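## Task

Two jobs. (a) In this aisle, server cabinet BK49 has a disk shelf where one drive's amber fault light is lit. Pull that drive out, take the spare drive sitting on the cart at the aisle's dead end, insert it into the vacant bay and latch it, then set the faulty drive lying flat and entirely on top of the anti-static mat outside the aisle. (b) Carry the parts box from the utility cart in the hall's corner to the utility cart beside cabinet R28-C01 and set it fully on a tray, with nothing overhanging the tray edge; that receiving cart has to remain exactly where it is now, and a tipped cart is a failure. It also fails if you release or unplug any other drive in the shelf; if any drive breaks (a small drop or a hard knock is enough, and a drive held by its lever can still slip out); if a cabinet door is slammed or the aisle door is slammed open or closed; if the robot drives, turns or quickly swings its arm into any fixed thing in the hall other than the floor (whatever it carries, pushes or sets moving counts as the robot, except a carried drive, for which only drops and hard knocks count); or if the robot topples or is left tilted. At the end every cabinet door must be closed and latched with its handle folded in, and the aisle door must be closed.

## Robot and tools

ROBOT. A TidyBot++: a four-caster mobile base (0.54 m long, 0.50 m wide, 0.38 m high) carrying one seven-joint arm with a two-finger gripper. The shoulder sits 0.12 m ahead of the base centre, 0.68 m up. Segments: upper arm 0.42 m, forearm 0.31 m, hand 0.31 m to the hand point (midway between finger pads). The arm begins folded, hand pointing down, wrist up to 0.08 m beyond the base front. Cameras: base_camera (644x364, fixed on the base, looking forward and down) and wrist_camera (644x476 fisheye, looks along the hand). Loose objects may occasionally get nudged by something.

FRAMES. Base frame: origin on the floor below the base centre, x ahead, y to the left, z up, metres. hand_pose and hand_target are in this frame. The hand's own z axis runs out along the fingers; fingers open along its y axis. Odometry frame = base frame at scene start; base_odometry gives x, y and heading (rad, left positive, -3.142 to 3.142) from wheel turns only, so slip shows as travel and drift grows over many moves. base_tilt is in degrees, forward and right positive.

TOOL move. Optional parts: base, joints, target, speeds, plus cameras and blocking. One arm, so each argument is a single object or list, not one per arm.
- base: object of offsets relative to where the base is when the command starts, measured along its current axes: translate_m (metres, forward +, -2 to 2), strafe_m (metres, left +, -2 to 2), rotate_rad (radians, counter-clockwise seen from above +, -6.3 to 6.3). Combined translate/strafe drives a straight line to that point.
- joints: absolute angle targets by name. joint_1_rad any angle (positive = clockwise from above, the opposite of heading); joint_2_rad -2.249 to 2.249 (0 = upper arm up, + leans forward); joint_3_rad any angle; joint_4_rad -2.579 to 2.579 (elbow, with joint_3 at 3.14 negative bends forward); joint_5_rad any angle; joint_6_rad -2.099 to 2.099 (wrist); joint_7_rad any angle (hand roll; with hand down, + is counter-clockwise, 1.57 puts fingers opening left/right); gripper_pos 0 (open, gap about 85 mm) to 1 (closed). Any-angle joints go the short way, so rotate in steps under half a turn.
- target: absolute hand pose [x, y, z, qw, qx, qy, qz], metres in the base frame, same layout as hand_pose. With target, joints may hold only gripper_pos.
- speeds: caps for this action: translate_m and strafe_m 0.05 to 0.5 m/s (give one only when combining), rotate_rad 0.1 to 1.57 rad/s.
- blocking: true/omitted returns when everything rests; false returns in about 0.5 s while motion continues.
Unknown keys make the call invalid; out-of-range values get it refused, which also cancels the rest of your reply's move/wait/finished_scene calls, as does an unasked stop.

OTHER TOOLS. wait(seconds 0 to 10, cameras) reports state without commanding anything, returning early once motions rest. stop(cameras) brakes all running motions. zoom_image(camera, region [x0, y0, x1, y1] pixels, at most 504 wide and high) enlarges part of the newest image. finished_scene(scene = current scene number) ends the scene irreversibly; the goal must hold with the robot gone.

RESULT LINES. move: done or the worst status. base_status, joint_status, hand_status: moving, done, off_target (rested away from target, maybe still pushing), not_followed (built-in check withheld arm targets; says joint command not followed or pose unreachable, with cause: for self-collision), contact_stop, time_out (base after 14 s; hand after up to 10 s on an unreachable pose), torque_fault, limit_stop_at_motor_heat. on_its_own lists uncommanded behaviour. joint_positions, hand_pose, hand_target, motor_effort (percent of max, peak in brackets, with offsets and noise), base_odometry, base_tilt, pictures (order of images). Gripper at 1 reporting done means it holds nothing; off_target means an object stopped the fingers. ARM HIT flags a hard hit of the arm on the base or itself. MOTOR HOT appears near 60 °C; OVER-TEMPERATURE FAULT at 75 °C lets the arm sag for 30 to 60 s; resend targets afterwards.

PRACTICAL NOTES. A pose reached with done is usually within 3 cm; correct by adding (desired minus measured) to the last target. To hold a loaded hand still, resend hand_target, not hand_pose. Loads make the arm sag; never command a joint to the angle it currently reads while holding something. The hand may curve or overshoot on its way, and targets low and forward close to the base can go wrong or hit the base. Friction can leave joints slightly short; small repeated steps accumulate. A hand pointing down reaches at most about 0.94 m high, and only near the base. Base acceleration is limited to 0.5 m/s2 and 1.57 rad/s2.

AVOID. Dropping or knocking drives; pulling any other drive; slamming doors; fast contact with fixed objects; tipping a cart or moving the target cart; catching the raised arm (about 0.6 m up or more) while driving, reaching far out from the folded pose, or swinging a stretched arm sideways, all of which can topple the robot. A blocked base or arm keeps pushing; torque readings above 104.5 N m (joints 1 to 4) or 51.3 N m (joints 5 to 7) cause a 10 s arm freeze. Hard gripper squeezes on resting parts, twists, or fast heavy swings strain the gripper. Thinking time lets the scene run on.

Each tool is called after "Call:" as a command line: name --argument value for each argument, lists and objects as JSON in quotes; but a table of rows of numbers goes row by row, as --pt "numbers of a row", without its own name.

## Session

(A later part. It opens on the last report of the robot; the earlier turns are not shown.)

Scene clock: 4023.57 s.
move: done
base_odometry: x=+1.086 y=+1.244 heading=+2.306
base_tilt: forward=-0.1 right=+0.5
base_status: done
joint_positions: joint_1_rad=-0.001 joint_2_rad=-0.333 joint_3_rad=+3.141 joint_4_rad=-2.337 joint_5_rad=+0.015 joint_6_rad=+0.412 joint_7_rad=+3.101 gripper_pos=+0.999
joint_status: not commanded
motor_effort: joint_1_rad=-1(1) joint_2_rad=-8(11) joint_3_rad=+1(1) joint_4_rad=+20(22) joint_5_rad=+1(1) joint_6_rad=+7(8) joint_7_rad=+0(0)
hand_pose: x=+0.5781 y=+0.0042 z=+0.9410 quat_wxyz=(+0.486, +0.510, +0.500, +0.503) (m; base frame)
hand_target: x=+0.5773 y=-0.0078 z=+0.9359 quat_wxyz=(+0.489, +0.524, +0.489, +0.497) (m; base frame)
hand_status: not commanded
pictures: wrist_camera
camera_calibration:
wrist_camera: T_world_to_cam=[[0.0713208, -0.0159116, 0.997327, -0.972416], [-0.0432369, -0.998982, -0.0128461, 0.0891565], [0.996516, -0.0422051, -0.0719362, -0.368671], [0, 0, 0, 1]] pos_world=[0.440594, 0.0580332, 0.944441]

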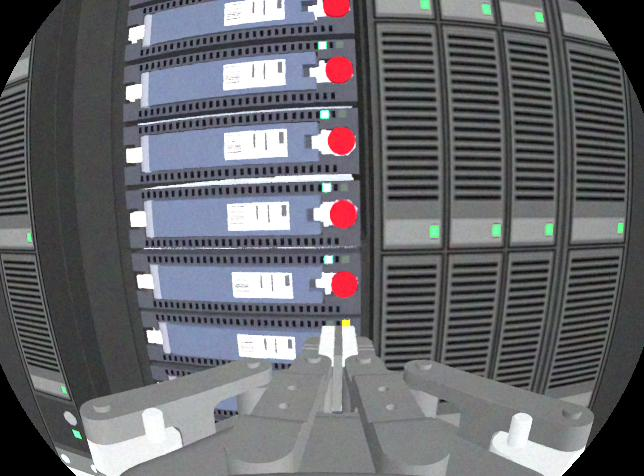

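Call:
move --base '{"translate_m": -0.01}' --speeds '{"translate_m": 0.05}' --joints '{"joint_4_rad": -2.327}' --cameras '["wrist_camera"]'

Call:
move --base '{"translate_m": 0.012}' --speeds '{"translate_m": 0.05}' --cameras '["wrist_camera"]'

Call:
zoom_image --camera "wrist_camera" --region '[280, 210, 400, 390]'

Scene clock: 4034.67 s.
move: done
base_odometry: x=+1.093 y=+1.237 heading=+2.306
base_tilt: forward=-0.1 right=+0.5
base_status: done
joint_positions: joint_1_rad=-0.001 joint_2_rad=-0.333 joint_3_rad=+3.141 joint_4_rad=-2.332 joint_5_rad=+0.015 joint_6_rad=+0.412 joint_7_rad=+3.101 gripper_pos=+0.999
joint_status: all done
motor_effort: joint_1_rad=+0(1) joint_2_rad=-9(11) joint_3_rad=+1(1) joint_4_rad=+20(22) joint_5_rad=+1(1) joint_6_rad=+7(8) joint_7_rad=+0(0)
hand_pose: x=+0.5786 y=+0.0042 z=+0.9438 quat_wxyz=(+0.487, +0.509, +0.499, +0.505) (m; base frame)
hand_target: x=+0.5801 y=-0.0078 z=+0.9479 quat_wxyz=(+0.494, +0.518, +0.484, +0.503) (m; base frame)
hand_status: not commanded
pictures: wrist_camera
camera_calibration:
wrist_camera: T_world_to_cam=[[0.0667117, -0.0159416, 0.997645, -0.972801], [-0.0431768, -0.998982, -0.0130758, 0.0893917], [0.996838, -0.0422028, -0.067332, -0.373421], [0, 0, 0, 1]] pos_world=[0.440996, 0.0580332, 0.946535]

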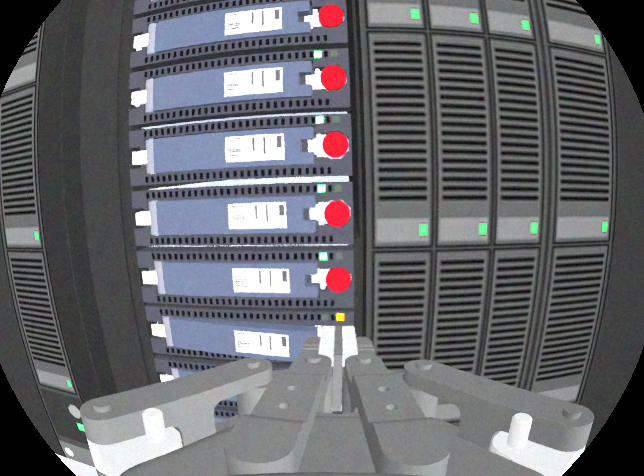

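Scene clock: 4035.37 s.
move: done
base_odometry: x=+1.085 y=+1.246 heading=+2.306
base_tilt: forward=-0.1 right=+0.5
base_status: done
joint_positions: joint_1_rad=-0.001 joint_2_rad=-0.336 joint_3_rad=+3.141 joint_4_rad=-2.334 joint_5_rad=+0.015 joint_6_rad=+0.412 joint_7_rad=+3.101 gripper_pos=+0.999
joint_status: not commanded
motor_effort: joint_1_rad=-1(2) joint_2_rad=-7(9) joint_3_rad=+0(1) joint_4_rad=+23(26) joint_5_rad=+1(1) joint_6_rad=+8(9) joint_7_rad=+0(0)
hand_pose: x=+0.5776 y=+0.0040 z=+0.9441 quat_wxyz=(+0.488, +0.509, +0.499, +0.505) (m; base frame)
hand_target: x=+0.5801 y=-0.0078 z=+0.9479 quat_wxyz=(+0.494, +0.518, +0.484, +0.503) (m; base frame)
hand_status: not commanded
pictures: wrist_camera
camera_calibration:
wrist_camera: T_world_to_cam=[[0.0655107, -0.0159254, 0.997725, -0.972489], [-0.0435614, -0.998965, -0.013085, 0.0894329], [0.996901, -0.0426051, -0.0661366, -0.37365], [0, 0, 0, 1]] pos_world=[0.440096, 0.0579337, 0.946734]

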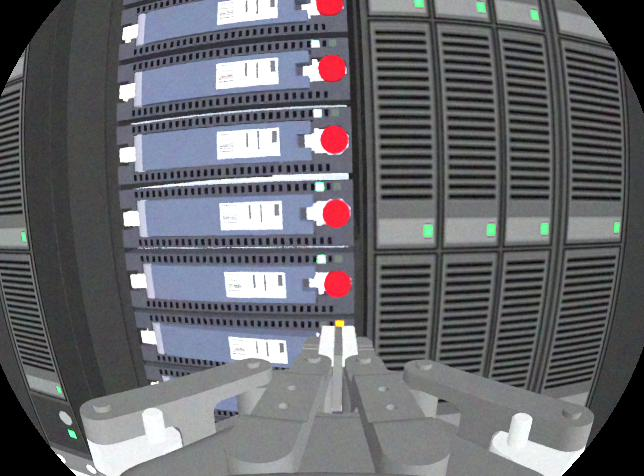

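Scaled by 2.800.

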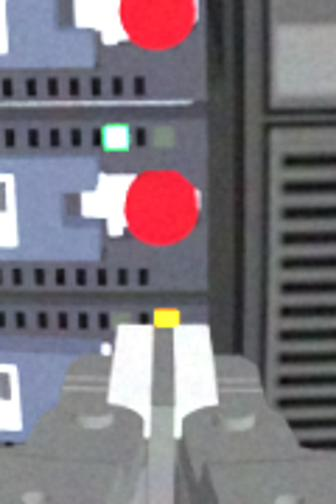

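Call:
move --base '{"translate_m": 0.01}' --speeds '{"translate_m": 0.05}' --cameras '["wrist_camera"]'

Call:
move --base '{"translate_m": 0.008}' --speeds '{"translate_m": 0.05}' --cameras '["wrist_camera"]'

Call:
zoom_image --camera "wrist_camera" --region '[280, 210, 400, 390]'

Scene clock: 4047.40 s.
move: done
base_odometry: x=+1.078 y=+1.253 heading=+2.306
base_tilt: forward=-0.1 right=+0.6
base_status: done
joint_positions: joint_1_rad=-0.001 joint_2_rad=-0.360 joint_3_rad=+3.141 joint_4_rad=-2.352 joint_5_rad=+0.015 joint_6_rad=+0.412 joint_7_rad=+3.101 gripper_pos=+0.999
joint_status: not commanded
motor_effort: joint_1_rad=-1(2) joint_2_rad=-3(7) joint_3_rad=+0(1) joint_4_rad=+27(30) joint_5_rad=+1(1) joint_6_rad=+9(10) joint_7_rad=+0(0)
hand_pose: x=+0.5688 y=+0.0038 z=+0.9440 quat_wxyz=(+0.489, +0.507, +0.497, +0.506) (m; base frame)
hand_target: x=+0.5801 y=-0.0078 z=+0.9479 quat_wxyz=(+0.494, +0.518, +0.484, +0.503) (m; base frame)
hand_status: not commanded
pictures: wrist_camera
camera_calibration:
wrist_camera: T_world_to_cam=[[0.0598979, -0.0159361, 0.998077, -0.968923], [-0.0438853, -0.998948, -0.0133163, 0.0891959], [0.997239, -0.0430033, -0.0605342, -0.370369], [0, 0, 0, 1]] pos_world=[0.431297, 0.0577341, 0.945828]

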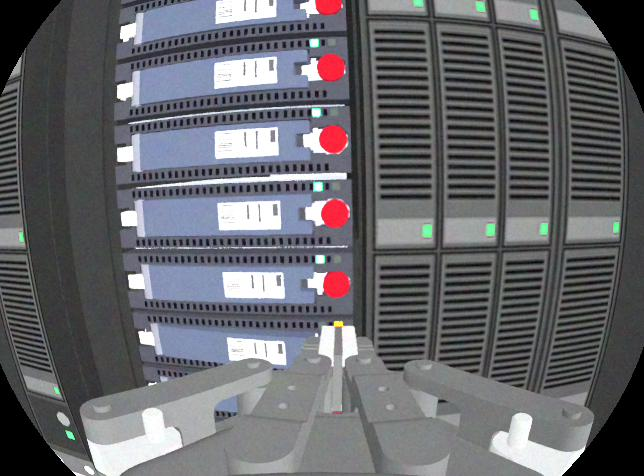

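Scene clock: 4048.10 s.
move: done
base_odometry: x=+1.073 y=+1.259 heading=+2.306
base_tilt: forward=-0.1 right=+0.5
base_status: done
joint_positions: joint_1_rad=+0.000 joint_2_rad=-0.380 joint_3_rad=+3.141 joint_4_rad=-2.368 joint_5_rad=+0.015 joint_6_rad=+0.412 joint_7_rad=+3.101 gripper_pos=+0.999
joint_status: not commanded
motor_effort: joint_1_rad=-1(2) joint_2_rad=+1(7) joint_3_rad=+1(1) joint_4_rad=+29(33) joint_5_rad=+1(1) joint_6_rad=+10(11) joint_7_rad=+0(0)
hand_pose: x=+0.5617 y=+0.0036 z=+0.9436 quat_wxyz=(+0.490, +0.506, +0.496, +0.507) (m; base frame)
hand_target: x=+0.5801 y=-0.0078 z=+0.9479 quat_wxyz=(+0.494, +0.518, +0.484, +0.503) (m; base frame)
hand_status: not commanded
pictures: wrist_camera
camera_calibration:
wrist_camera: T_world_to_cam=[[0.0556876, -0.0160062, 0.99832, -0.965936], [-0.0443333, -0.998925, -0.013543, 0.0891745], [0.997464, -0.0435047, -0.0563374, -0.367386], [0, 0, 0, 1]] pos_world=[0.424198, 0.0576347, 0.944823]

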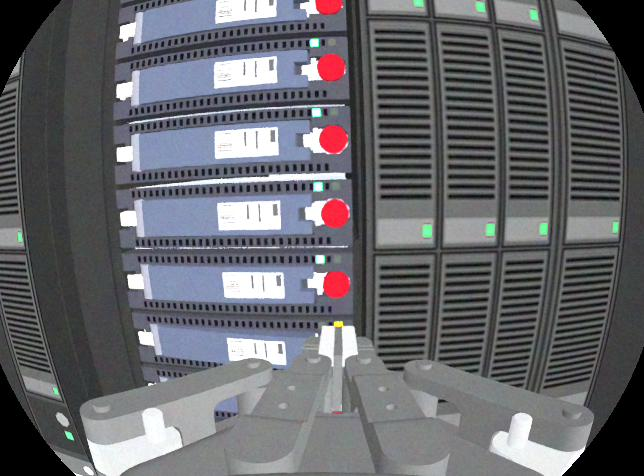

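Scaled by 2.800.

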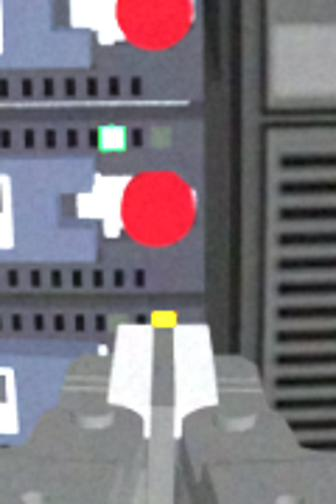

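Call:
zoom_image --camera "wrist_camera" --region '[290, 260, 360, 350]'

Scaled by 5.600.

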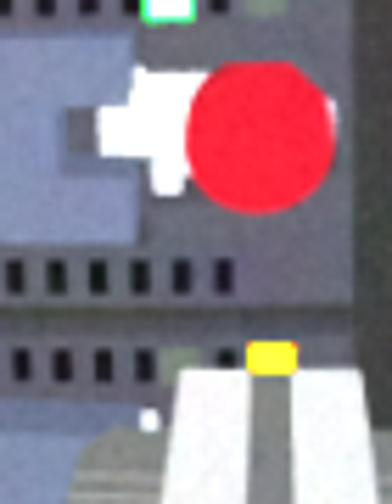

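Call:
move --base '{"translate_m": -0.03}' --speeds '{"translate_m": 0.05}' --cameras '["wrist_camera"]'

Call:
zoom_image --camera "wrist_camera" --region '[290, 260, 360, 350]'

Scene clock: 4102.23 s.
move: done
base_odometry: x=+1.093 y=+1.236 heading=+2.306
base_tilt: forward=-0.1 right=+0.5
base_status: done
joint_positions: joint_1_rad=+0.000 joint_2_rad=-0.346 joint_3_rad=+3.141 joint_4_rad=-2.341 joint_5_rad=+0.015 joint_6_rad=+0.412 joint_7_rad=+3.101 gripper_pos=+0.999
joint_status: not commanded
motor_effort: joint_1_rad=+0(1) joint_2_rad=-8(11) joint_3_rad=+1(1) joint_4_rad=+21(28) joint_5_rad=+1(1) joint_6_rad=+7(9) joint_7_rad=+0(0)
hand_pose: x=+0.5740 y=+0.0036 z=+0.9441 quat_wxyz=(+0.488, +0.508, +0.498, +0.505) (m; base frame)
hand_target: x=+0.5801 y=-0.0078 z=+0.9479 quat_wxyz=(+0.494, +0.518, +0.484, +0.503) (m; base frame)
hand_status: not commanded
pictures: wrist_camera
camera_calibration:
wrist_camera: T_world_to_cam=[[0.0630897, -0.0159889, 0.99788, -0.971042], [-0.0444292, -0.998925, -0.0131967, 0.0894556], [0.997018, -0.0435024, -0.0637322, -0.372368], [0, 0, 0, 1]] pos_world=[0.436494, 0.0576347, 0.946432]

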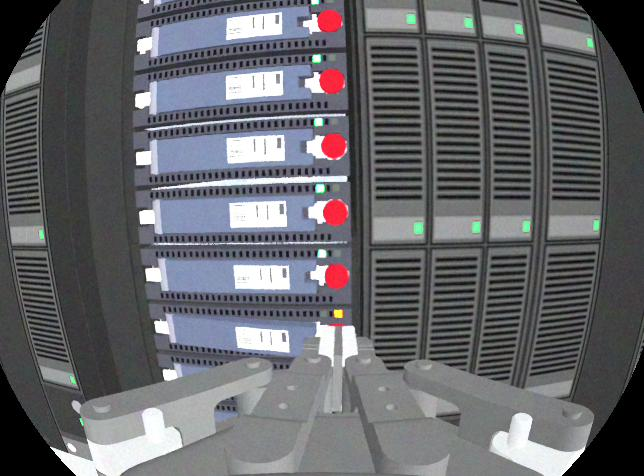

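Scaled by 5.600.

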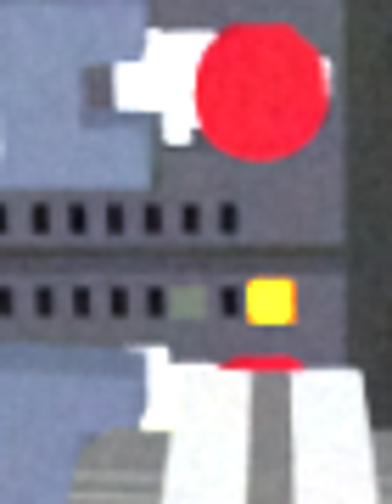

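Call:
move --base '{"translate_m": -0.03}' --speeds '{"translate_m": 0.1}' --joints '{"joint_7_rad": 1.55, "gripper_pos": 0.76}' --cameras '["wrist_camera"]'

Call:
zoom_image --camera "wrist_camera" --region '[260, 290, 420, 420]'

Scene clock: 4147.53 s.
move: done
base_odometry: x=+1.113 y=+1.214 heading=+2.306
base_tilt: forward=-0.2 right=+0.6
base_status: done
joint_positions: joint_1_rad=+0.000 joint_2_rad=-0.339 joint_3_rad=+3.141 joint_4_rad=-2.341 joint_5_rad=+0.015 joint_6_rad=+0.412 joint_7_rad=+1.589 gripper_pos=+0.760
joint_status: all done
motor_effort: joint_1_rad=+0(1) joint_2_rad=-9(11) joint_3_rad=+1(1) joint_4_rad=+21(22) joint_5_rad=+1(1) joint_6_rad=+7(8) joint_7_rad=+0(1)
hand_pose: x=+0.5758 y=+0.0036 z=+0.9413 quat_wxyz=(+0.009, +0.714, +0.014, +0.700) (m; base frame)
hand_target: x=+0.5801 y=-0.0078 z=+0.9479 quat_wxyz=(-0.013, +0.709, -0.031, +0.705) (m; base frame)
hand_status: not commanded
pictures: wrist_camera
camera_calibration:
wrist_camera: T_world_to_cam=[[0.057821, -0.997463, 0.0415274, -0.0615086], [-0.0698028, -0.0455345, -0.996521, 1.02621], [0.995884, 0.0547211, -0.0722585, -0.366042], [0, 0, 0, 1]] pos_world=[0.439724, 0.00540542, 0.998741]

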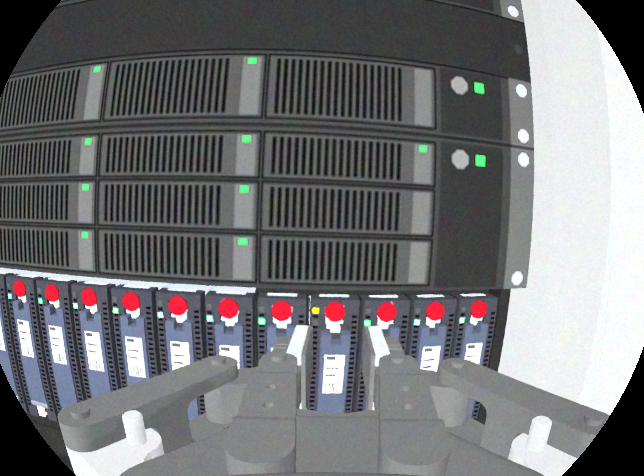

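Scaled by 3.150.

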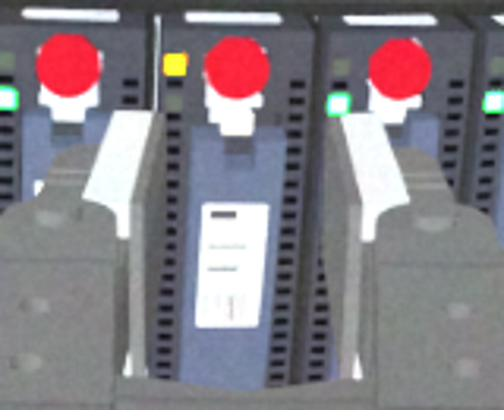

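Call:
move --joints '{"joint_7_rad": 1.505, "joint_4_rad": -2.317}' --cameras '[]'

Scene clock: 4158.33 s.
move: done
base_odometry: x=+1.113 y=+1.214 heading=+2.306
base_tilt: forward=-0.1 right=+0.5
base_status: not commanded
joint_positions: joint_1_rad=+0.000 joint_2_rad=-0.339 joint_3_rad=+3.141 joint_4_rad=-2.333 joint_5_rad=+0.015 joint_6_rad=+0.412 joint_7_rad=+1.537 gripper_pos=+0.760
joint_status: all done
motor_effort: joint_1_rad=-1(1) joint_2_rad=-9(9) joint_3_rad=+0(1) joint_4_rad=+21(22) joint_5_rad=+1(1) joint_6_rad=+8(8) joint_7_rad=+0(1)
hand_pose: x=+0.5770 y=+0.0036 z=+0.9462 quat_wxyz=(-0.009, +0.711, -0.005, +0.703) (m; base frame)
hand_target: x=+0.5814 y=-0.0078 z=+0.9538 quat_wxyz=(-0.029, +0.704, -0.047, +0.708) (m; base frame)
hand_status: not commanded
pictures: none
No camera images: "cameras" was empty.

Call:
move --base '{"translate_m": 0.035}' --speeds '{"translate_m": 0.05}' --cameras '["wrist_camera"]'

Call:
zoom_image --camera "wrist_camera" --region '[260, 290, 420, 420]'

Scene clock: 4168.10 s.
move: done
base_odometry: x=+1.089 y=+1.240 heading=+2.306
base_tilt: forward=+0.0 right=+0.5
base_status: done
joint_positions: joint_1_rad=+0.000 joint_2_rad=-0.338 joint_3_rad=+3.141 joint_4_rad=-2.332 joint_5_rad=+0.015 joint_6_rad=+0.412 joint_7_rad=+1.537 gripper_pos=+0.760
joint_status: not commanded
motor_effort: joint_1_rad=+0(1) joint_2_rad=-9(12) joint_3_rad=+0(1) joint_4_rad=+21(22) joint_5_rad=+1(1) joint_6_rad=+7(8) joint_7_rad=+0(0)
hand_pose: x=+0.5774 y=+0.0036 z=+0.9457 quat_wxyz=(-0.009, +0.711, -0.005, +0.703) (m; base frame)
hand_target: x=+0.5814 y=-0.0078 z=+0.9538 quat_wxyz=(-0.029, +0.704, -0.047, +0.708) (m; base frame)
hand_status: not commanded
pictures: wrist_camera
camera_calibration:
wrist_camera: T_world_to_cam=[[0.0568716, -0.998332, -0.00993509, -0.0125626], [-0.0630485, 0.00634003, -0.99799, 1.02812], [0.996389, 0.0573837, -0.0625828, -0.376668], [0, 0, 0, 1]] pos_world=[0.440844, 0.00255468, 1.00235]

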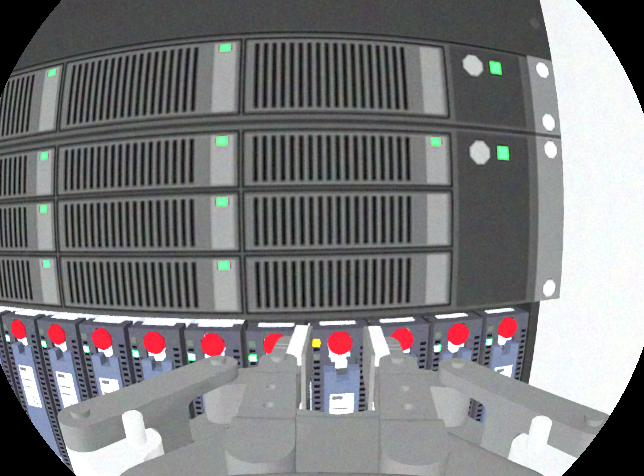

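Scaled by 3.150.

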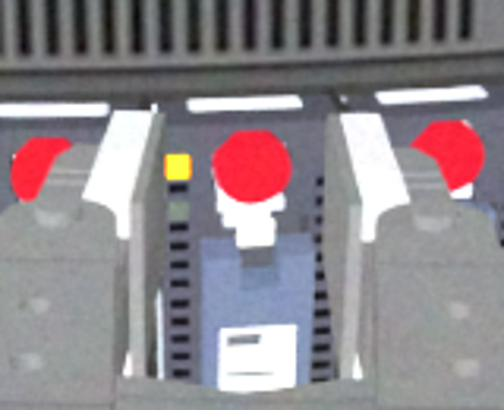

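Call:
move --base '{"translate_m": 0.012}' --speeds '{"translate_m": 0.05}' --cameras '["wrist_camera"]'

Call:
zoom_image --camera "wrist_camera" --region '[260, 290, 420, 420]'

Scene clock: 4174.97 s.
move: done
base_odometry: x=+1.081 y=+1.249 heading=+2.306
base_tilt: forward=-0.1 right=+0.5
base_status: done
joint_positions: joint_1_rad=+0.000 joint_2_rad=-0.350 joint_3_rad=+3.141 joint_4_rad=-2.340 joint_5_rad=+0.015 joint_6_rad=+0.412 joint_7_rad=+1.537 gripper_pos=+0.760
joint_status: not commanded
motor_effort: joint_1_rad=+0(1) joint_2_rad=-3(10) joint_3_rad=+1(2) joint_4_rad=+26(31) joint_5_rad=+1(1) joint_6_rad=+10(11) joint_7_rad=+0(1)
hand_pose: x=+0.5732 y=+0.0035 z=+0.9466 quat_wxyz=(-0.009, +0.710, -0.005, +0.704) (m; base frame)
hand_target: x=+0.5814 y=-0.0078 z=+0.9538 quat_wxyz=(-0.029, +0.704, -0.047, +0.708) (m; base frame)
hand_status: not commanded
pictures: wrist_camera
camera_calibration:
wrist_camera: T_world_to_cam=[[0.0567144, -0.998343, -0.00968579, -0.0125911], [-0.0589426, 0.00633636, -0.998241, 1.02659], [0.996649, 0.0571856, -0.0584856, -0.376493], [0, 0, 0, 1]] pos_world=[0.436456, 0.00245486, 1.00265]

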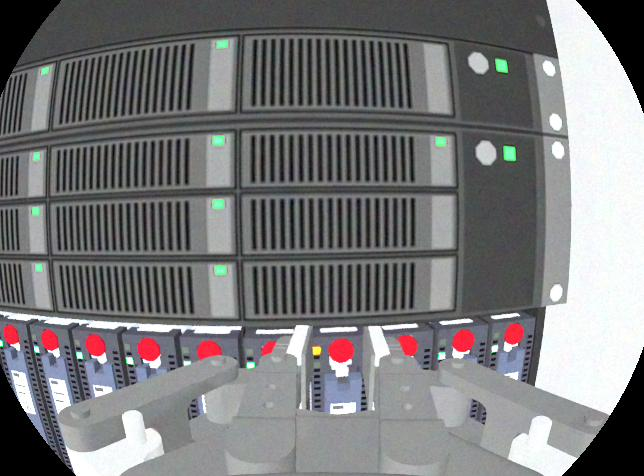

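Scaled by 3.150.

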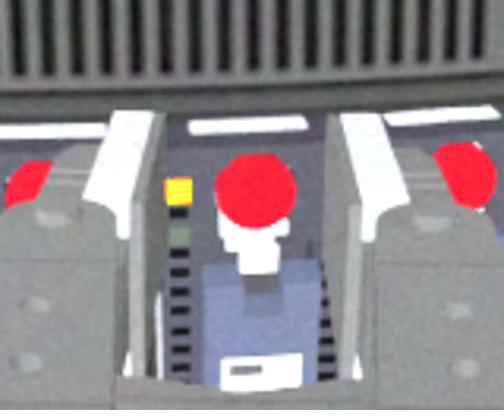

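Call:
zoom_image --camera "wrist_camera" --region '[0, 300, 130, 420]'

Call:
zoom_image --camera "wrist_camera" --region '[430, 300, 540, 400]'

Scaled by 3.877.

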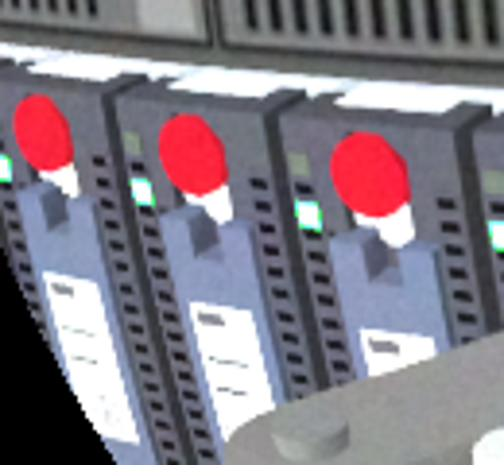

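Scaled by 4.582.

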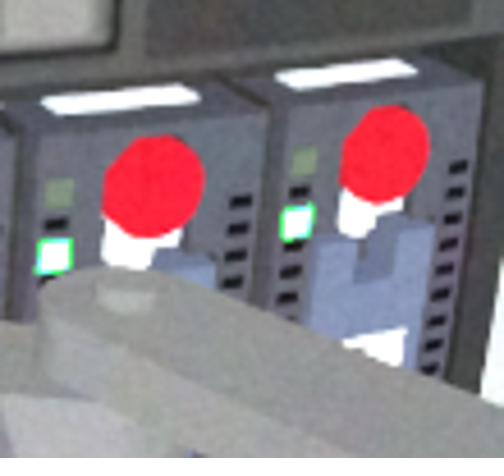

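Call:
move --base '{"translate_m": -0.004}' --speeds '{"translate_m": 0.05}' --joints '{"gripper_pos": 0.83}' --cameras '["wrist_camera"]'

Call:
zoom_image --camera "wrist_camera" --region '[290, 310, 390, 400]'

Scene clock: 4251.33 s.
move: done
base_odometry: x=+1.084 y=+1.246 heading=+2.306
base_tilt: forward=-0.1 right=+0.5
base_status: done
joint_positions: joint_1_rad=+0.000 joint_2_rad=-0.344 joint_3_rad=+3.141 joint_4_rad=-2.324 joint_5_rad=+0.015 joint_6_rad=+0.412 joint_7_rad=+1.537 gripper_pos=+0.830
joint_status: all done
motor_effort: joint_1_rad=+0(1) joint_2_rad=-9(11) joint_3_rad=+1(2) joint_4_rad=+21(26) joint_5_rad=+1(1) joint_6_rad=+7(9) joint_7_rad=+0(0)
hand_pose: x=+0.5769 y=+0.0035 z=+0.9533 quat_wxyz=(-0.009, +0.706, -0.005, +0.708) (m; base frame)
hand_target: x=+0.5814 y=-0.0078 z=+0.9538 quat_wxyz=(-0.029, +0.704, -0.047, +0.708) (m; base frame)
hand_status: not commanded
pictures: wrist_camera
camera_calibration:
wrist_camera: T_world_to_cam=[[0.0568029, -0.998344, -0.00913969, -0.0133066], [-0.0492276, 0.00634266, -0.998767, 1.02832], [0.997171, 0.0571828, -0.0487857, -0.389307], [0, 0, 0, 1]] pos_world=[0.439583, 0.00245488, 1.00794]

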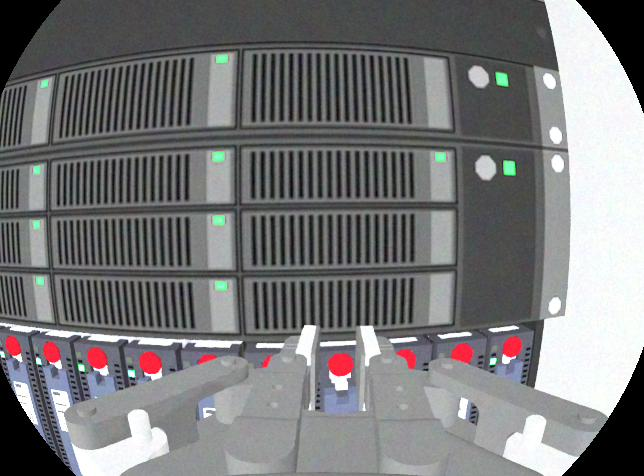

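Scaled by 5.040.

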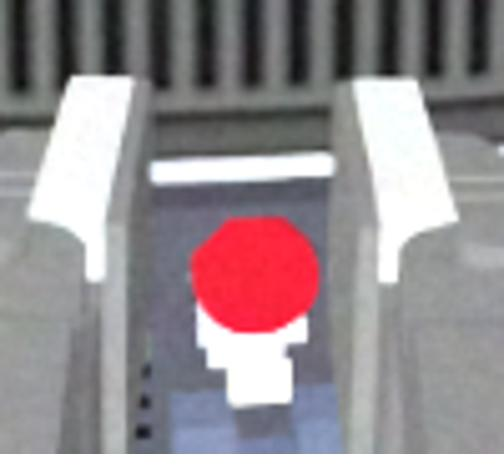

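Call:
move --joints '{"joint_4_rad": -2.345}' --cameras '["wrist_camera"]'

Call:
zoom_image --camera "wrist_camera" --region '[290, 310, 390, 400]'

Scene clock: 4258.23 s.
move: done
base_odometry: x=+1.084 y=+1.246 heading=+2.306
base_tilt: forward=+0.0 right=+0.5
base_status: not commanded
joint_positions: joint_1_rad=+0.000 joint_2_rad=-0.344 joint_3_rad=+3.141 joint_4_rad=-2.334 joint_5_rad=+0.015 joint_6_rad=+0.412 joint_7_rad=+1.537 gripper_pos=+0.830
joint_status: all done
motor_effort: joint_1_rad=+0(1) joint_2_rad=-9(9) joint_3_rad=+1(1) joint_4_rad=+21(22) joint_5_rad=+1(1) joint_6_rad=+7(8) joint_7_rad=+0(1)
hand_pose: x=+0.5756 y=+0.0035 z=+0.9475 quat_wxyz=(-0.009, +0.710, -0.005, +0.704) (m; base frame)
hand_target: x=+0.5776 y=-0.0078 z=+0.9371 quat_wxyz=(-0.028, +0.714, -0.047, +0.698) (m; base frame)
hand_status: not commanded
pictures: wrist_camera
camera_calibration:
wrist_camera: T_world_to_cam=[[0.0567141, -0.998343, -0.00969165, -0.0127191], [-0.0589429, 0.00634221, -0.998241, 1.02754], [0.996649, 0.0571856, -0.0584856, -0.378938], [0, 0, 0, 1]] pos_world=[0.438956, 0.00245487, 1.00345]

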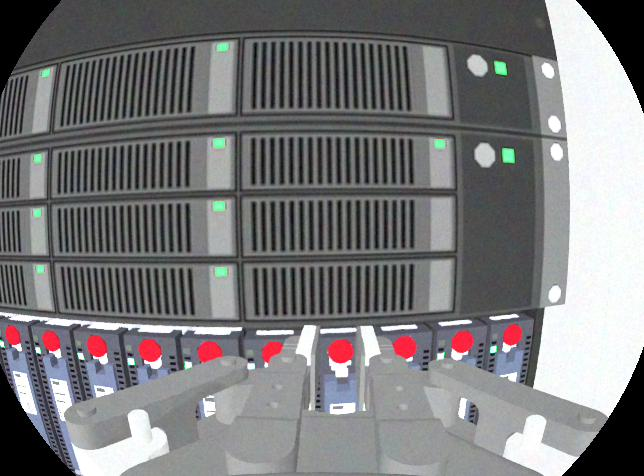

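Scaled by 5.040.

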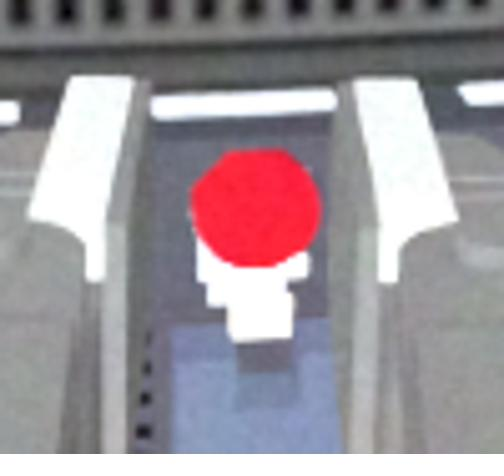

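Call:
move --joints '{"gripper_pos": 0.87}' --cameras '["wrist_camera"]'

Call:
zoom_image --camera "wrist_camera" --region '[290, 310, 390, 400]'

Scene clock: 4267.23 s.
move: done
base_odometry: x=+1.084 y=+1.246 heading=+2.306
base_tilt: forward=-0.1 right=+0.5
base_status: not commanded
joint_positions: joint_1_rad=+0.000 joint_2_rad=-0.344 joint_3_rad=+3.141 joint_4_rad=-2.334 joint_5_rad=+0.015 joint_6_rad=+0.412 joint_7_rad=+1.537 gripper_pos=+0.870
joint_status: all done
motor_effort: joint_1_rad=+0(1) joint_2_rad=-8(9) joint_3_rad=+1(1) joint_4_rad=+21(22) joint_5_rad=+1(1) joint_6_rad=+7(8) joint_7_rad=+0(1)
hand_pose: x=+0.5756 y=+0.0035 z=+0.9475 quat_wxyz=(-0.009, +0.710, -0.005, +0.704) (m; base frame)
hand_target: x=+0.5776 y=-0.0078 z=+0.9371 quat_wxyz=(-0.028, +0.714, -0.047, +0.698) (m; base frame)
hand_status: not commanded
pictures: wrist_camera
camera_calibration:
wrist_camera: T_world_to_cam=[[0.0567141, -0.998343, -0.00969165, -0.0127191], [-0.0589429, 0.00634221, -0.998241, 1.02754], [0.996649, 0.0571856, -0.0584856, -0.378938], [0, 0, 0, 1]] pos_world=[0.438956, 0.00245487, 1.00345]

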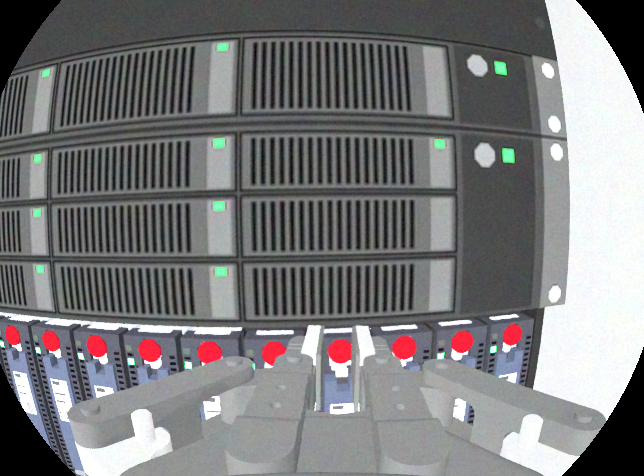

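Scaled by 5.040.

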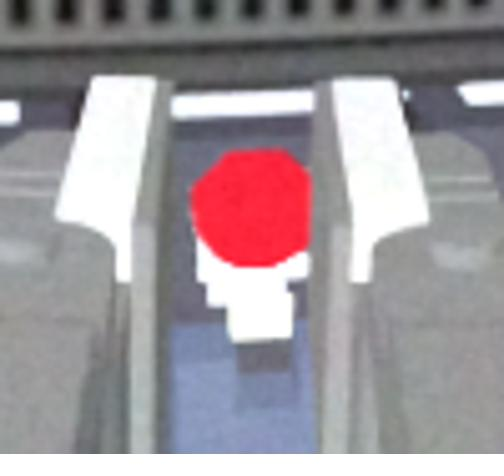

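Call:
move --base '{"strafe_m": -0.002}' --speeds '{"strafe_m": 0.05}' --joints '{"gripper_pos": 0.89}' --cameras '["wrist_camera"]'

Call:
zoom_image --camera "wrist_camera" --region '[290, 310, 390, 400]'

Scene clock: 4284.20 s.
move: done
base_odometry: x=+1.086 y=+1.247 heading=+2.306
base_tilt: forward=-0.1 right=+0.6
base_status: done
joint_positions: joint_1_rad=+0.000 joint_2_rad=-0.344 joint_3_rad=+3.141 joint_4_rad=-2.334 joint_5_rad=+0.015 joint_6_rad=+0.412 joint_7_rad=+1.537 gripper_pos=+0.890
joint_status: all done
motor_effort: joint_1_rad=-1(2) joint_2_rad=-8(10) joint_3_rad=+0(3) joint_4_rad=+21(21) joint_5_rad=+1(2) joint_6_rad=+8(8) joint_7_rad=+0(1)
hand_pose: x=+0.5756 y=+0.0033 z=+0.9475 quat_wxyz=(-0.009, +0.710, -0.005, +0.704) (m; base frame)
hand_target: x=+0.5776 y=-0.0078 z=+0.9371 quat_wxyz=(-0.028, +0.714, -0.047, +0.698) (m; base frame)
hand_status: not commanded
pictures: wrist_camera
camera_calibration:
wrist_camera: T_world_to_cam=[[0.0562113, -0.998371, -0.00976565, -0.012623], [-0.0589456, 0.00644556, -0.99824, 1.02754], [0.996677, 0.056688, -0.0584873, -0.378936], [0, 0, 0, 1]] pos_world=[0.438956, 0.00225566, 1.00345]

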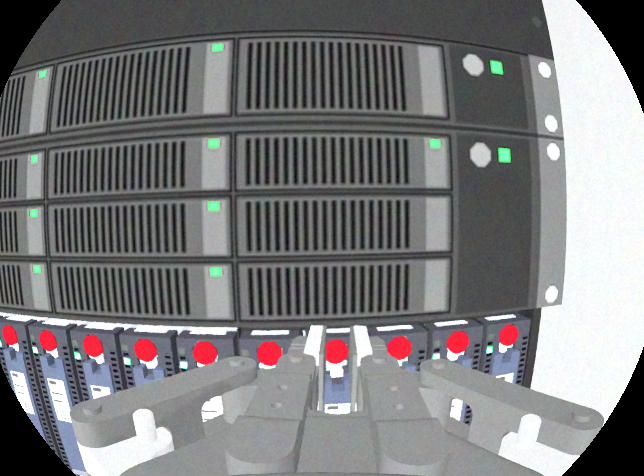

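Scaled by 5.040.

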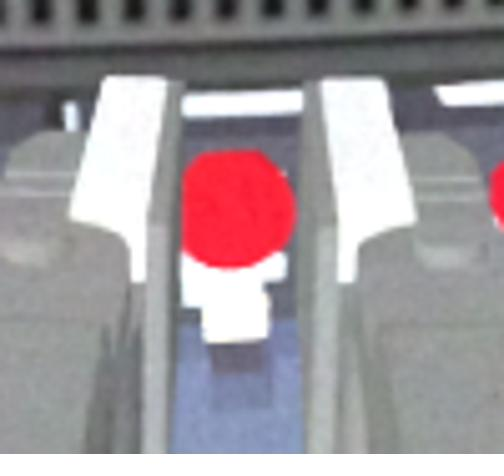

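Call:
move --base '{"translate_m": 0.003, "strafe_m": 0.001}' --speeds '{"translate_m": 0.05}' --joints '{"gripper_pos": 0.8}' --cameras '["wrist_camera"]'

Call:
zoom_image --camera "wrist_camera" --region '[290, 310, 390, 400]'

Scene clock: 4333.60 s.
move: done
base_odometry: x=+1.083 y=+1.249 heading=+2.306
base_tilt: forward=-0.1 right=+0.5
base_status: done
joint_positions: joint_1_rad=+0.003 joint_2_rad=-0.346 joint_3_rad=+3.141 joint_4_rad=-2.337 joint_5_rad=+0.015 joint_6_rad=+0.412 joint_7_rad=+1.537 gripper_pos=+0.800
joint_status: all done
motor_effort: joint_1_rad=+0(3) joint_2_rad=-6(9) joint_3_rad=+1(3) joint_4_rad=+22(26) joint_5_rad=+1(2) joint_6_rad=+7(8) joint_7_rad=+0(0)
hand_pose: x=+0.5747 y=+0.0020 z=+0.9467 quat_wxyz=(-0.008, +0.710, -0.006, +0.704) (m; base frame)
hand_target: x=+0.5776 y=-0.0078 z=+0.9371 quat_wxyz=(-0.028, +0.714, -0.047, +0.698) (m; base frame)
hand_status: not commanded
pictures: wrist_camera
camera_calibration:
wrist_camera: T_world_to_cam=[[0.0535967, -0.998514, -0.00987332, -0.01222], [-0.0597336, 0.00666385, -0.998192, 1.02719], [0.996774, 0.0540895, -0.0592877, -0.377259], [0, 0, 0, 1]] pos_world=[0.438055, 0.00135883, 1.00285]

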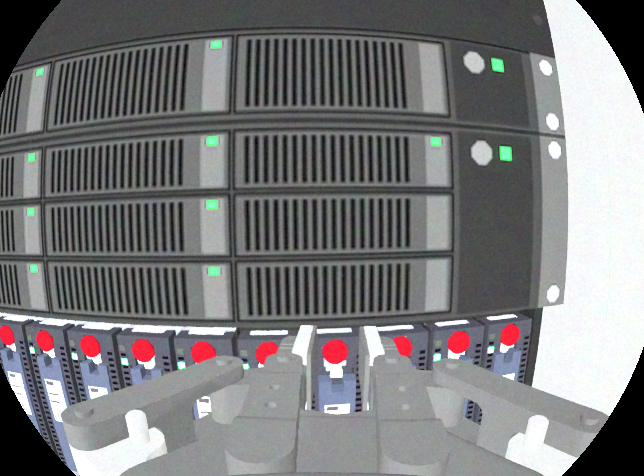

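Scaled by 5.040.

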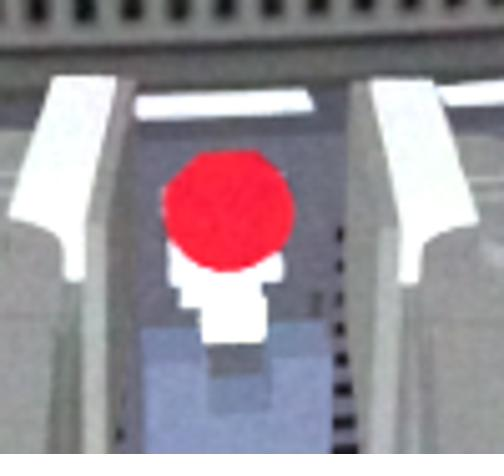

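Call:
move --joints '{"joint_1_rad": -0.009}' --cameras '["wrist_camera"]'

Call:
zoom_image --camera "wrist_camera" --region '[290, 310, 390, 400]'

Scene clock: 4342.33 s.
move: done
base_odometry: x=+1.083 y=+1.249 heading=+2.306
base_tilt: forward=-0.1 right=+0.5
base_status: not commanded
joint_positions: joint_1_rad=+0.001 joint_2_rad=-0.346 joint_3_rad=+3.142 joint_4_rad=-2.337 joint_5_rad=+0.015 joint_6_rad=+0.412 joint_7_rad=+1.537 gripper_pos=+0.800
joint_status: all done
motor_effort: joint_1_rad=-2(3) joint_2_rad=-6(6) joint_3_rad=-1(2) joint_4_rad=+22(22) joint_5_rad=+2(2) joint_6_rad=+7(8) joint_7_rad=+0(0)
hand_pose: x=+0.5747 y=+0.0027 z=+0.9467 quat_wxyz=(-0.009, +0.710, -0.005, +0.704) (m; base frame)
hand_target: x=+0.5777 y=-0.0004 z=+0.9371 quat_wxyz=(-0.034, +0.715, -0.042, +0.698) (m; base frame)
hand_status: not commanded
pictures: wrist_camera
camera_calibration:
wrist_camera: T_world_to_cam=[[0.0549904, -0.998437, -0.00994636, -0.0122595], [-0.0597429, 0.00665349, -0.998192, 1.02719], [0.996698, 0.0554851, -0.0592837, -0.377258], [0, 0, 0, 1]] pos_world=[0.438054, 0.00185744, 1.00285]

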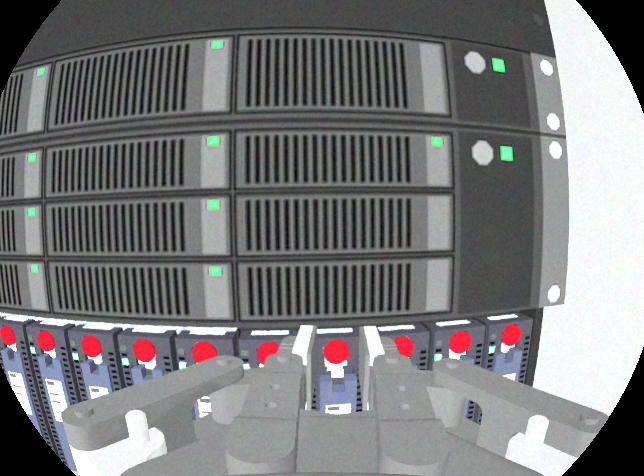

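Scaled by 5.040.

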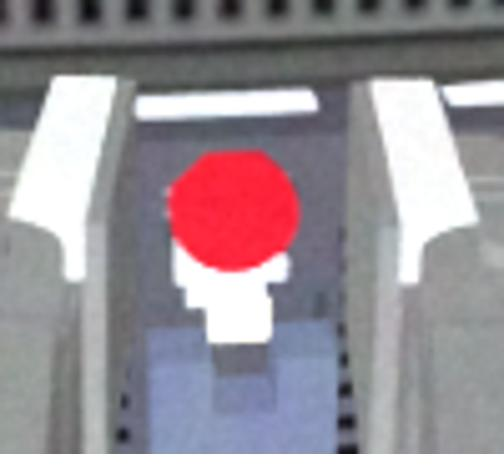

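Call:
move --joints '{"gripper_pos": 0.88}' --cameras '["wrist_camera"]'

Call:
zoom_image --camera "wrist_camera" --region '[290, 310, 390, 400]'

Scene clock: 4347.73 s.
move: done
base_odometry: x=+1.083 y=+1.249 heading=+2.306
base_tilt: forward=-0.1 right=+0.4
base_status: not commanded
joint_positions: joint_1_rad=-0.005 joint_2_rad=-0.346 joint_3_rad=+3.141 joint_4_rad=-2.337 joint_5_rad=+0.015 joint_6_rad=+0.412 joint_7_rad=+1.537 gripper_pos=+0.880
joint_status: all done
motor_effort: joint_1_rad=+0(2) joint_2_rad=-5(6) joint_3_rad=+0(3) joint_4_rad=+21(22) joint_5_rad=+1(1) joint_6_rad=+7(7) joint_7_rad=+0(0)
hand_pose: x=+0.5747 y=+0.0056 z=+0.9467 quat_wxyz=(-0.011, +0.710, -0.003, +0.704) (m; base frame)
hand_target: x=+0.5777 y=-0.0004 z=+0.9371 quat_wxyz=(-0.034, +0.715, -0.042, +0.698) (m; base frame)
hand_status: not commanded
pictures: wrist_camera
camera_calibration:
wrist_camera: T_world_to_cam=[[0.0613038, -0.99807, -0.0098835, -0.0131], [-0.0597806, 0.00621284, -0.998192, 1.0272], [0.996327, 0.0617838, -0.0592843, -0.377227], [0, 0, 0, 1]] pos_world=[0.438051, 0.00385001, 1.00285]

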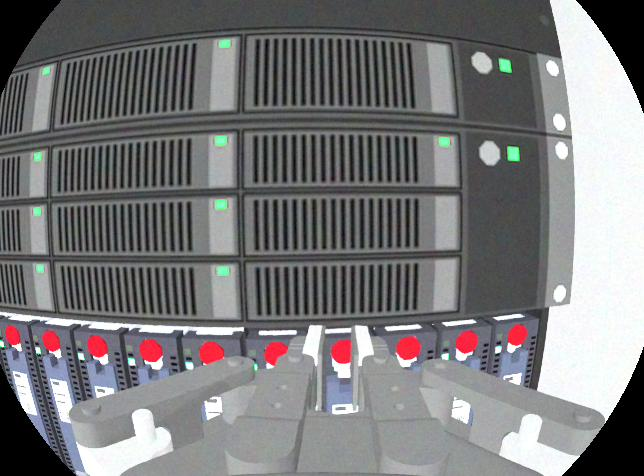

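Scaled by 5.040.

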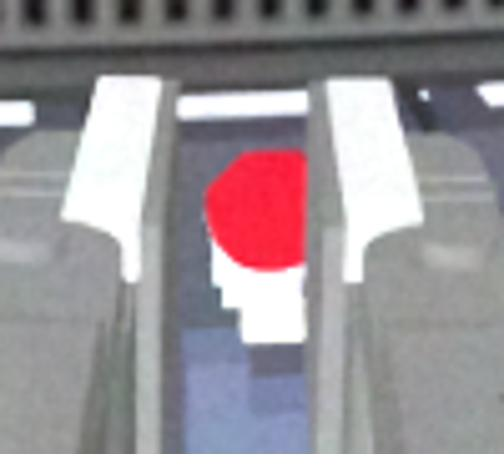

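Call:
move --base '{"translate_m": -0.1}' --speeds '{"translate_m": 0.1}' --cameras '[]'

Call:
move --base '{"strafe_m": -0.273}' --speeds '{"strafe_m": 0.15}' --joints '{"joint_7_rad": 0.0, "gripper_pos": 1.0}' --cameras '["wrist_camera"]'

Call:
move --joints '{"joint_1_rad": -0.7}' --cameras '["wrist_camera"]'

Scene clock: 4451.33 s.
move: done
base_odometry: x=+1.150 y=+1.174 heading=+2.306
base_tilt: forward=+0.0 right=+0.5
base_status: done
joint_positions: joint_1_rad=-0.005 joint_2_rad=-0.338 joint_3_rad=+3.141 joint_4_rad=-2.336 joint_5_rad=+0.015 joint_6_rad=+0.412 joint_7_rad=+1.537 gripper_pos=+0.880
joint_status: not commanded
motor_effort: joint_1_rad=+0(1) joint_2_rad=-9(11) joint_3_rad=+1(1) joint_4_rad=+21(22) joint_5_rad=+1(1) joint_6_rad=+7(8) joint_7_rad=+0(1)
hand_pose: x=+0.5769 y=+0.0056 z=+0.9432 quat_wxyz=(-0.011, +0.713, -0.003, +0.701) (m; base frame)
hand_target: x=+0.5777 y=-0.0004 z=+0.9371 quat_wxyz=(-0.034, +0.715, -0.042, +0.698) (m; base frame)
hand_status: not commanded
pictures: none
No camera images: "cameras" was empty.

Scene clock: 4453.77 s.
move: done
base_odometry: x=+1.353 y=+1.357 heading=+2.306
base_tilt: forward=-0.1 right=+0.5
base_status: done
joint_positions: joint_1_rad=-0.005 joint_2_rad=-0.338 joint_3_rad=+3.141 joint_4_rad=-2.336 joint_5_rad=+0.015 joint_6_rad=+0.412 joint_7_rad=+0.039 gripper_pos=+0.999
joint_status: all done
motor_effort: joint_1_rad=+0(1) joint_2_rad=-8(9) joint_3_rad=+0(3) joint_4_rad=+21(21) joint_5_rad=+1(1) joint_6_rad=+7(8) joint_7_rad=+0(2)
hand_pose: x=+0.5769 y=+0.0056 z=+0.9432 quat_wxyz=(-0.485, +0.520, -0.488, +0.506) (m; base frame)
hand_target: x=+0.5777 y=-0.0004 z=+0.9371 quat_wxyz=(-0.501, +0.493, -0.519, +0.486) (m; base frame)
hand_status: not commanded
pictures: wrist_camera
camera_calibration:
wrist_camera: T_world_to_cam=[[0.0345241, -0.0631735, -0.997405, 0.928397], [-0.0633166, 0.995857, -0.065267, 0.140359], [0.997396, 0.0654056, 0.0303811, -0.464828], [0, 0, 0, 1]] pos_world=[0.440453, -0.0507255, 0.949271]

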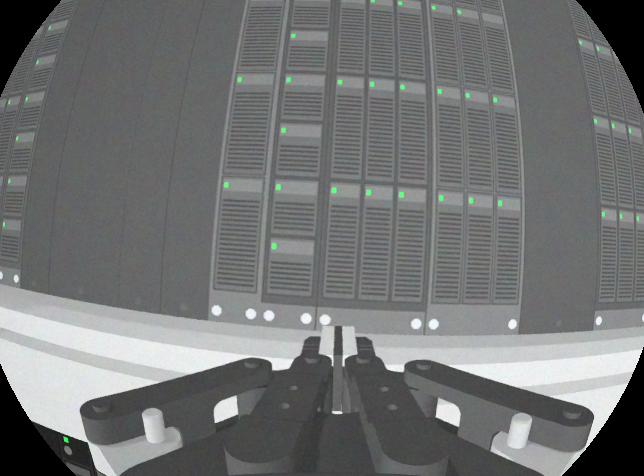

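Scene clock: 4455.73 s.
move: done
base_odometry: x=+1.353 y=+1.357 heading=+2.306
base_tilt: forward=-0.1 right=+0.6
base_status: not commanded
joint_positions: joint_1_rad=-0.686 joint_2_rad=-0.338 joint_3_rad=+3.141 joint_4_rad=-2.336 joint_5_rad=+0.015 joint_6_rad=+0.412 joint_7_rad=+0.039 gripper_pos=+0.999
joint_status: all done
motor_effort: joint_1_rad=+0(2) joint_2_rad=-9(9) joint_3_rad=+1(1) joint_4_rad=+21(21) joint_5_rad=+1(1) joint_6_rad=+7(8) joint_7_rad=+1(1)
hand_pose: x=+0.4712 y=+0.2926 z=+0.9432 quat_wxyz=(-0.627, +0.653, -0.286, +0.315) (m; base frame)
hand_target: x=+0.4728 y=+0.2920 z=+0.9371 quat_wxyz=(-0.636, +0.640, -0.321, +0.288) (m; base frame)
hand_status: not commanded
pictures: wrist_camera
camera_calibration:
wrist_camera: T_world_to_cam=[[0.0665961, -0.0273541, -0.997405, 0.924579], [-0.676133, 0.733882, -0.065272, 0.213329], [0.733763, 0.678726, 0.0303787, -0.433428], [0, 0, 0, 1]] pos_world=[0.400699, 0.162911, 0.949271]

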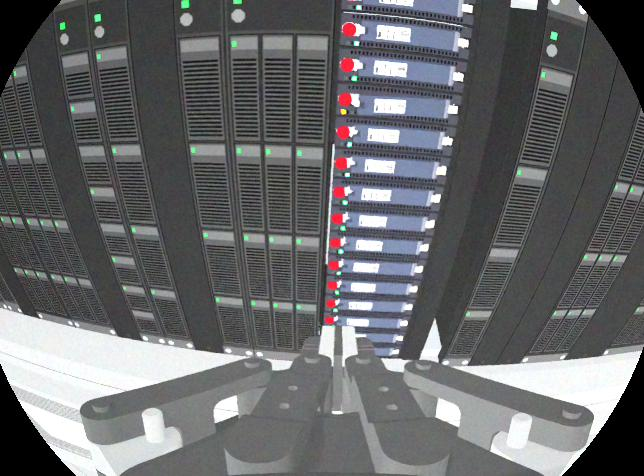

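Call:
move --base '{"translate_m": 0.15}' --speeds '{"translate_m": 0.1}' --cameras '["wrist_camera"]'

Call:
zoom_image --camera "wrist_camera" --region '[300, 40, 460, 200]'

Scene clock: 4466.47 s.
move: done
base_odometry: x=+1.252 y=+1.469 heading=+2.306
base_tilt: forward=-0.1 right=+0.5
base_status: done
joint_positions: joint_1_rad=-0.687 joint_2_rad=-0.336 joint_3_rad=+3.141 joint_4_rad=-2.336 joint_5_rad=+0.015 joint_6_rad=+0.412 joint_7_rad=+0.039 gripper_pos=+0.999
joint_status: not commanded
motor_effort: joint_1_rad=+0(1) joint_2_rad=-8(11) joint_3_rad=+1(2) joint_4_rad=+21(22) joint_5_rad=+1(1) joint_6_rad=+7(8) joint_7_rad=+0(1)
hand_pose: x=+0.4712 y=+0.2932 z=+0.9425 quat_wxyz=(-0.626, +0.654, -0.286, +0.314) (m; base frame)
hand_target: x=+0.4728 y=+0.2920 z=+0.9371 quat_wxyz=(-0.636, +0.640, -0.321, +0.288) (m; base frame)
hand_status: not commanded
pictures: wrist_camera
camera_calibration:
wrist_camera: T_world_to_cam=[[0.0655874, -0.0282215, -0.997448, 0.924778], [-0.676927, 0.733152, -0.0652551, 0.213353], [0.733122, 0.679479, 0.0289816, -0.432435], [0, 0, 0, 1]] pos_world=[0.400798, 0.163509, 0.948872]

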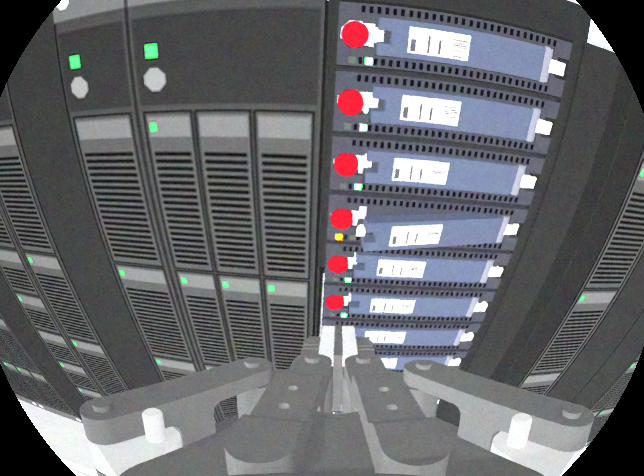

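Scaled by 3.150.

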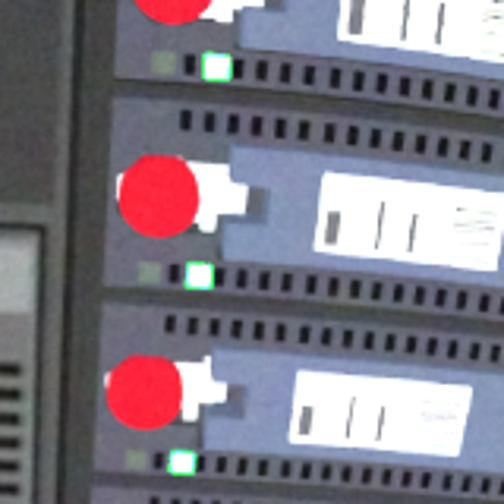

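Call:
zoom_image --camera "wrist_camera" --region '[310, 140, 530, 310]'

Scaled by 2.291.

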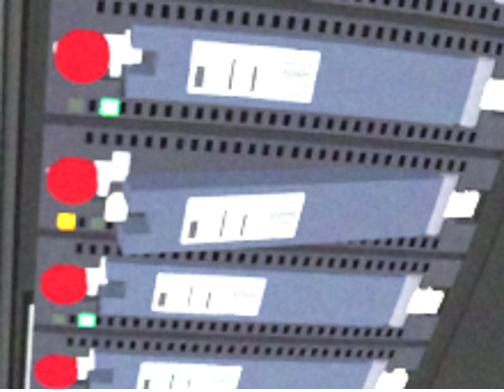

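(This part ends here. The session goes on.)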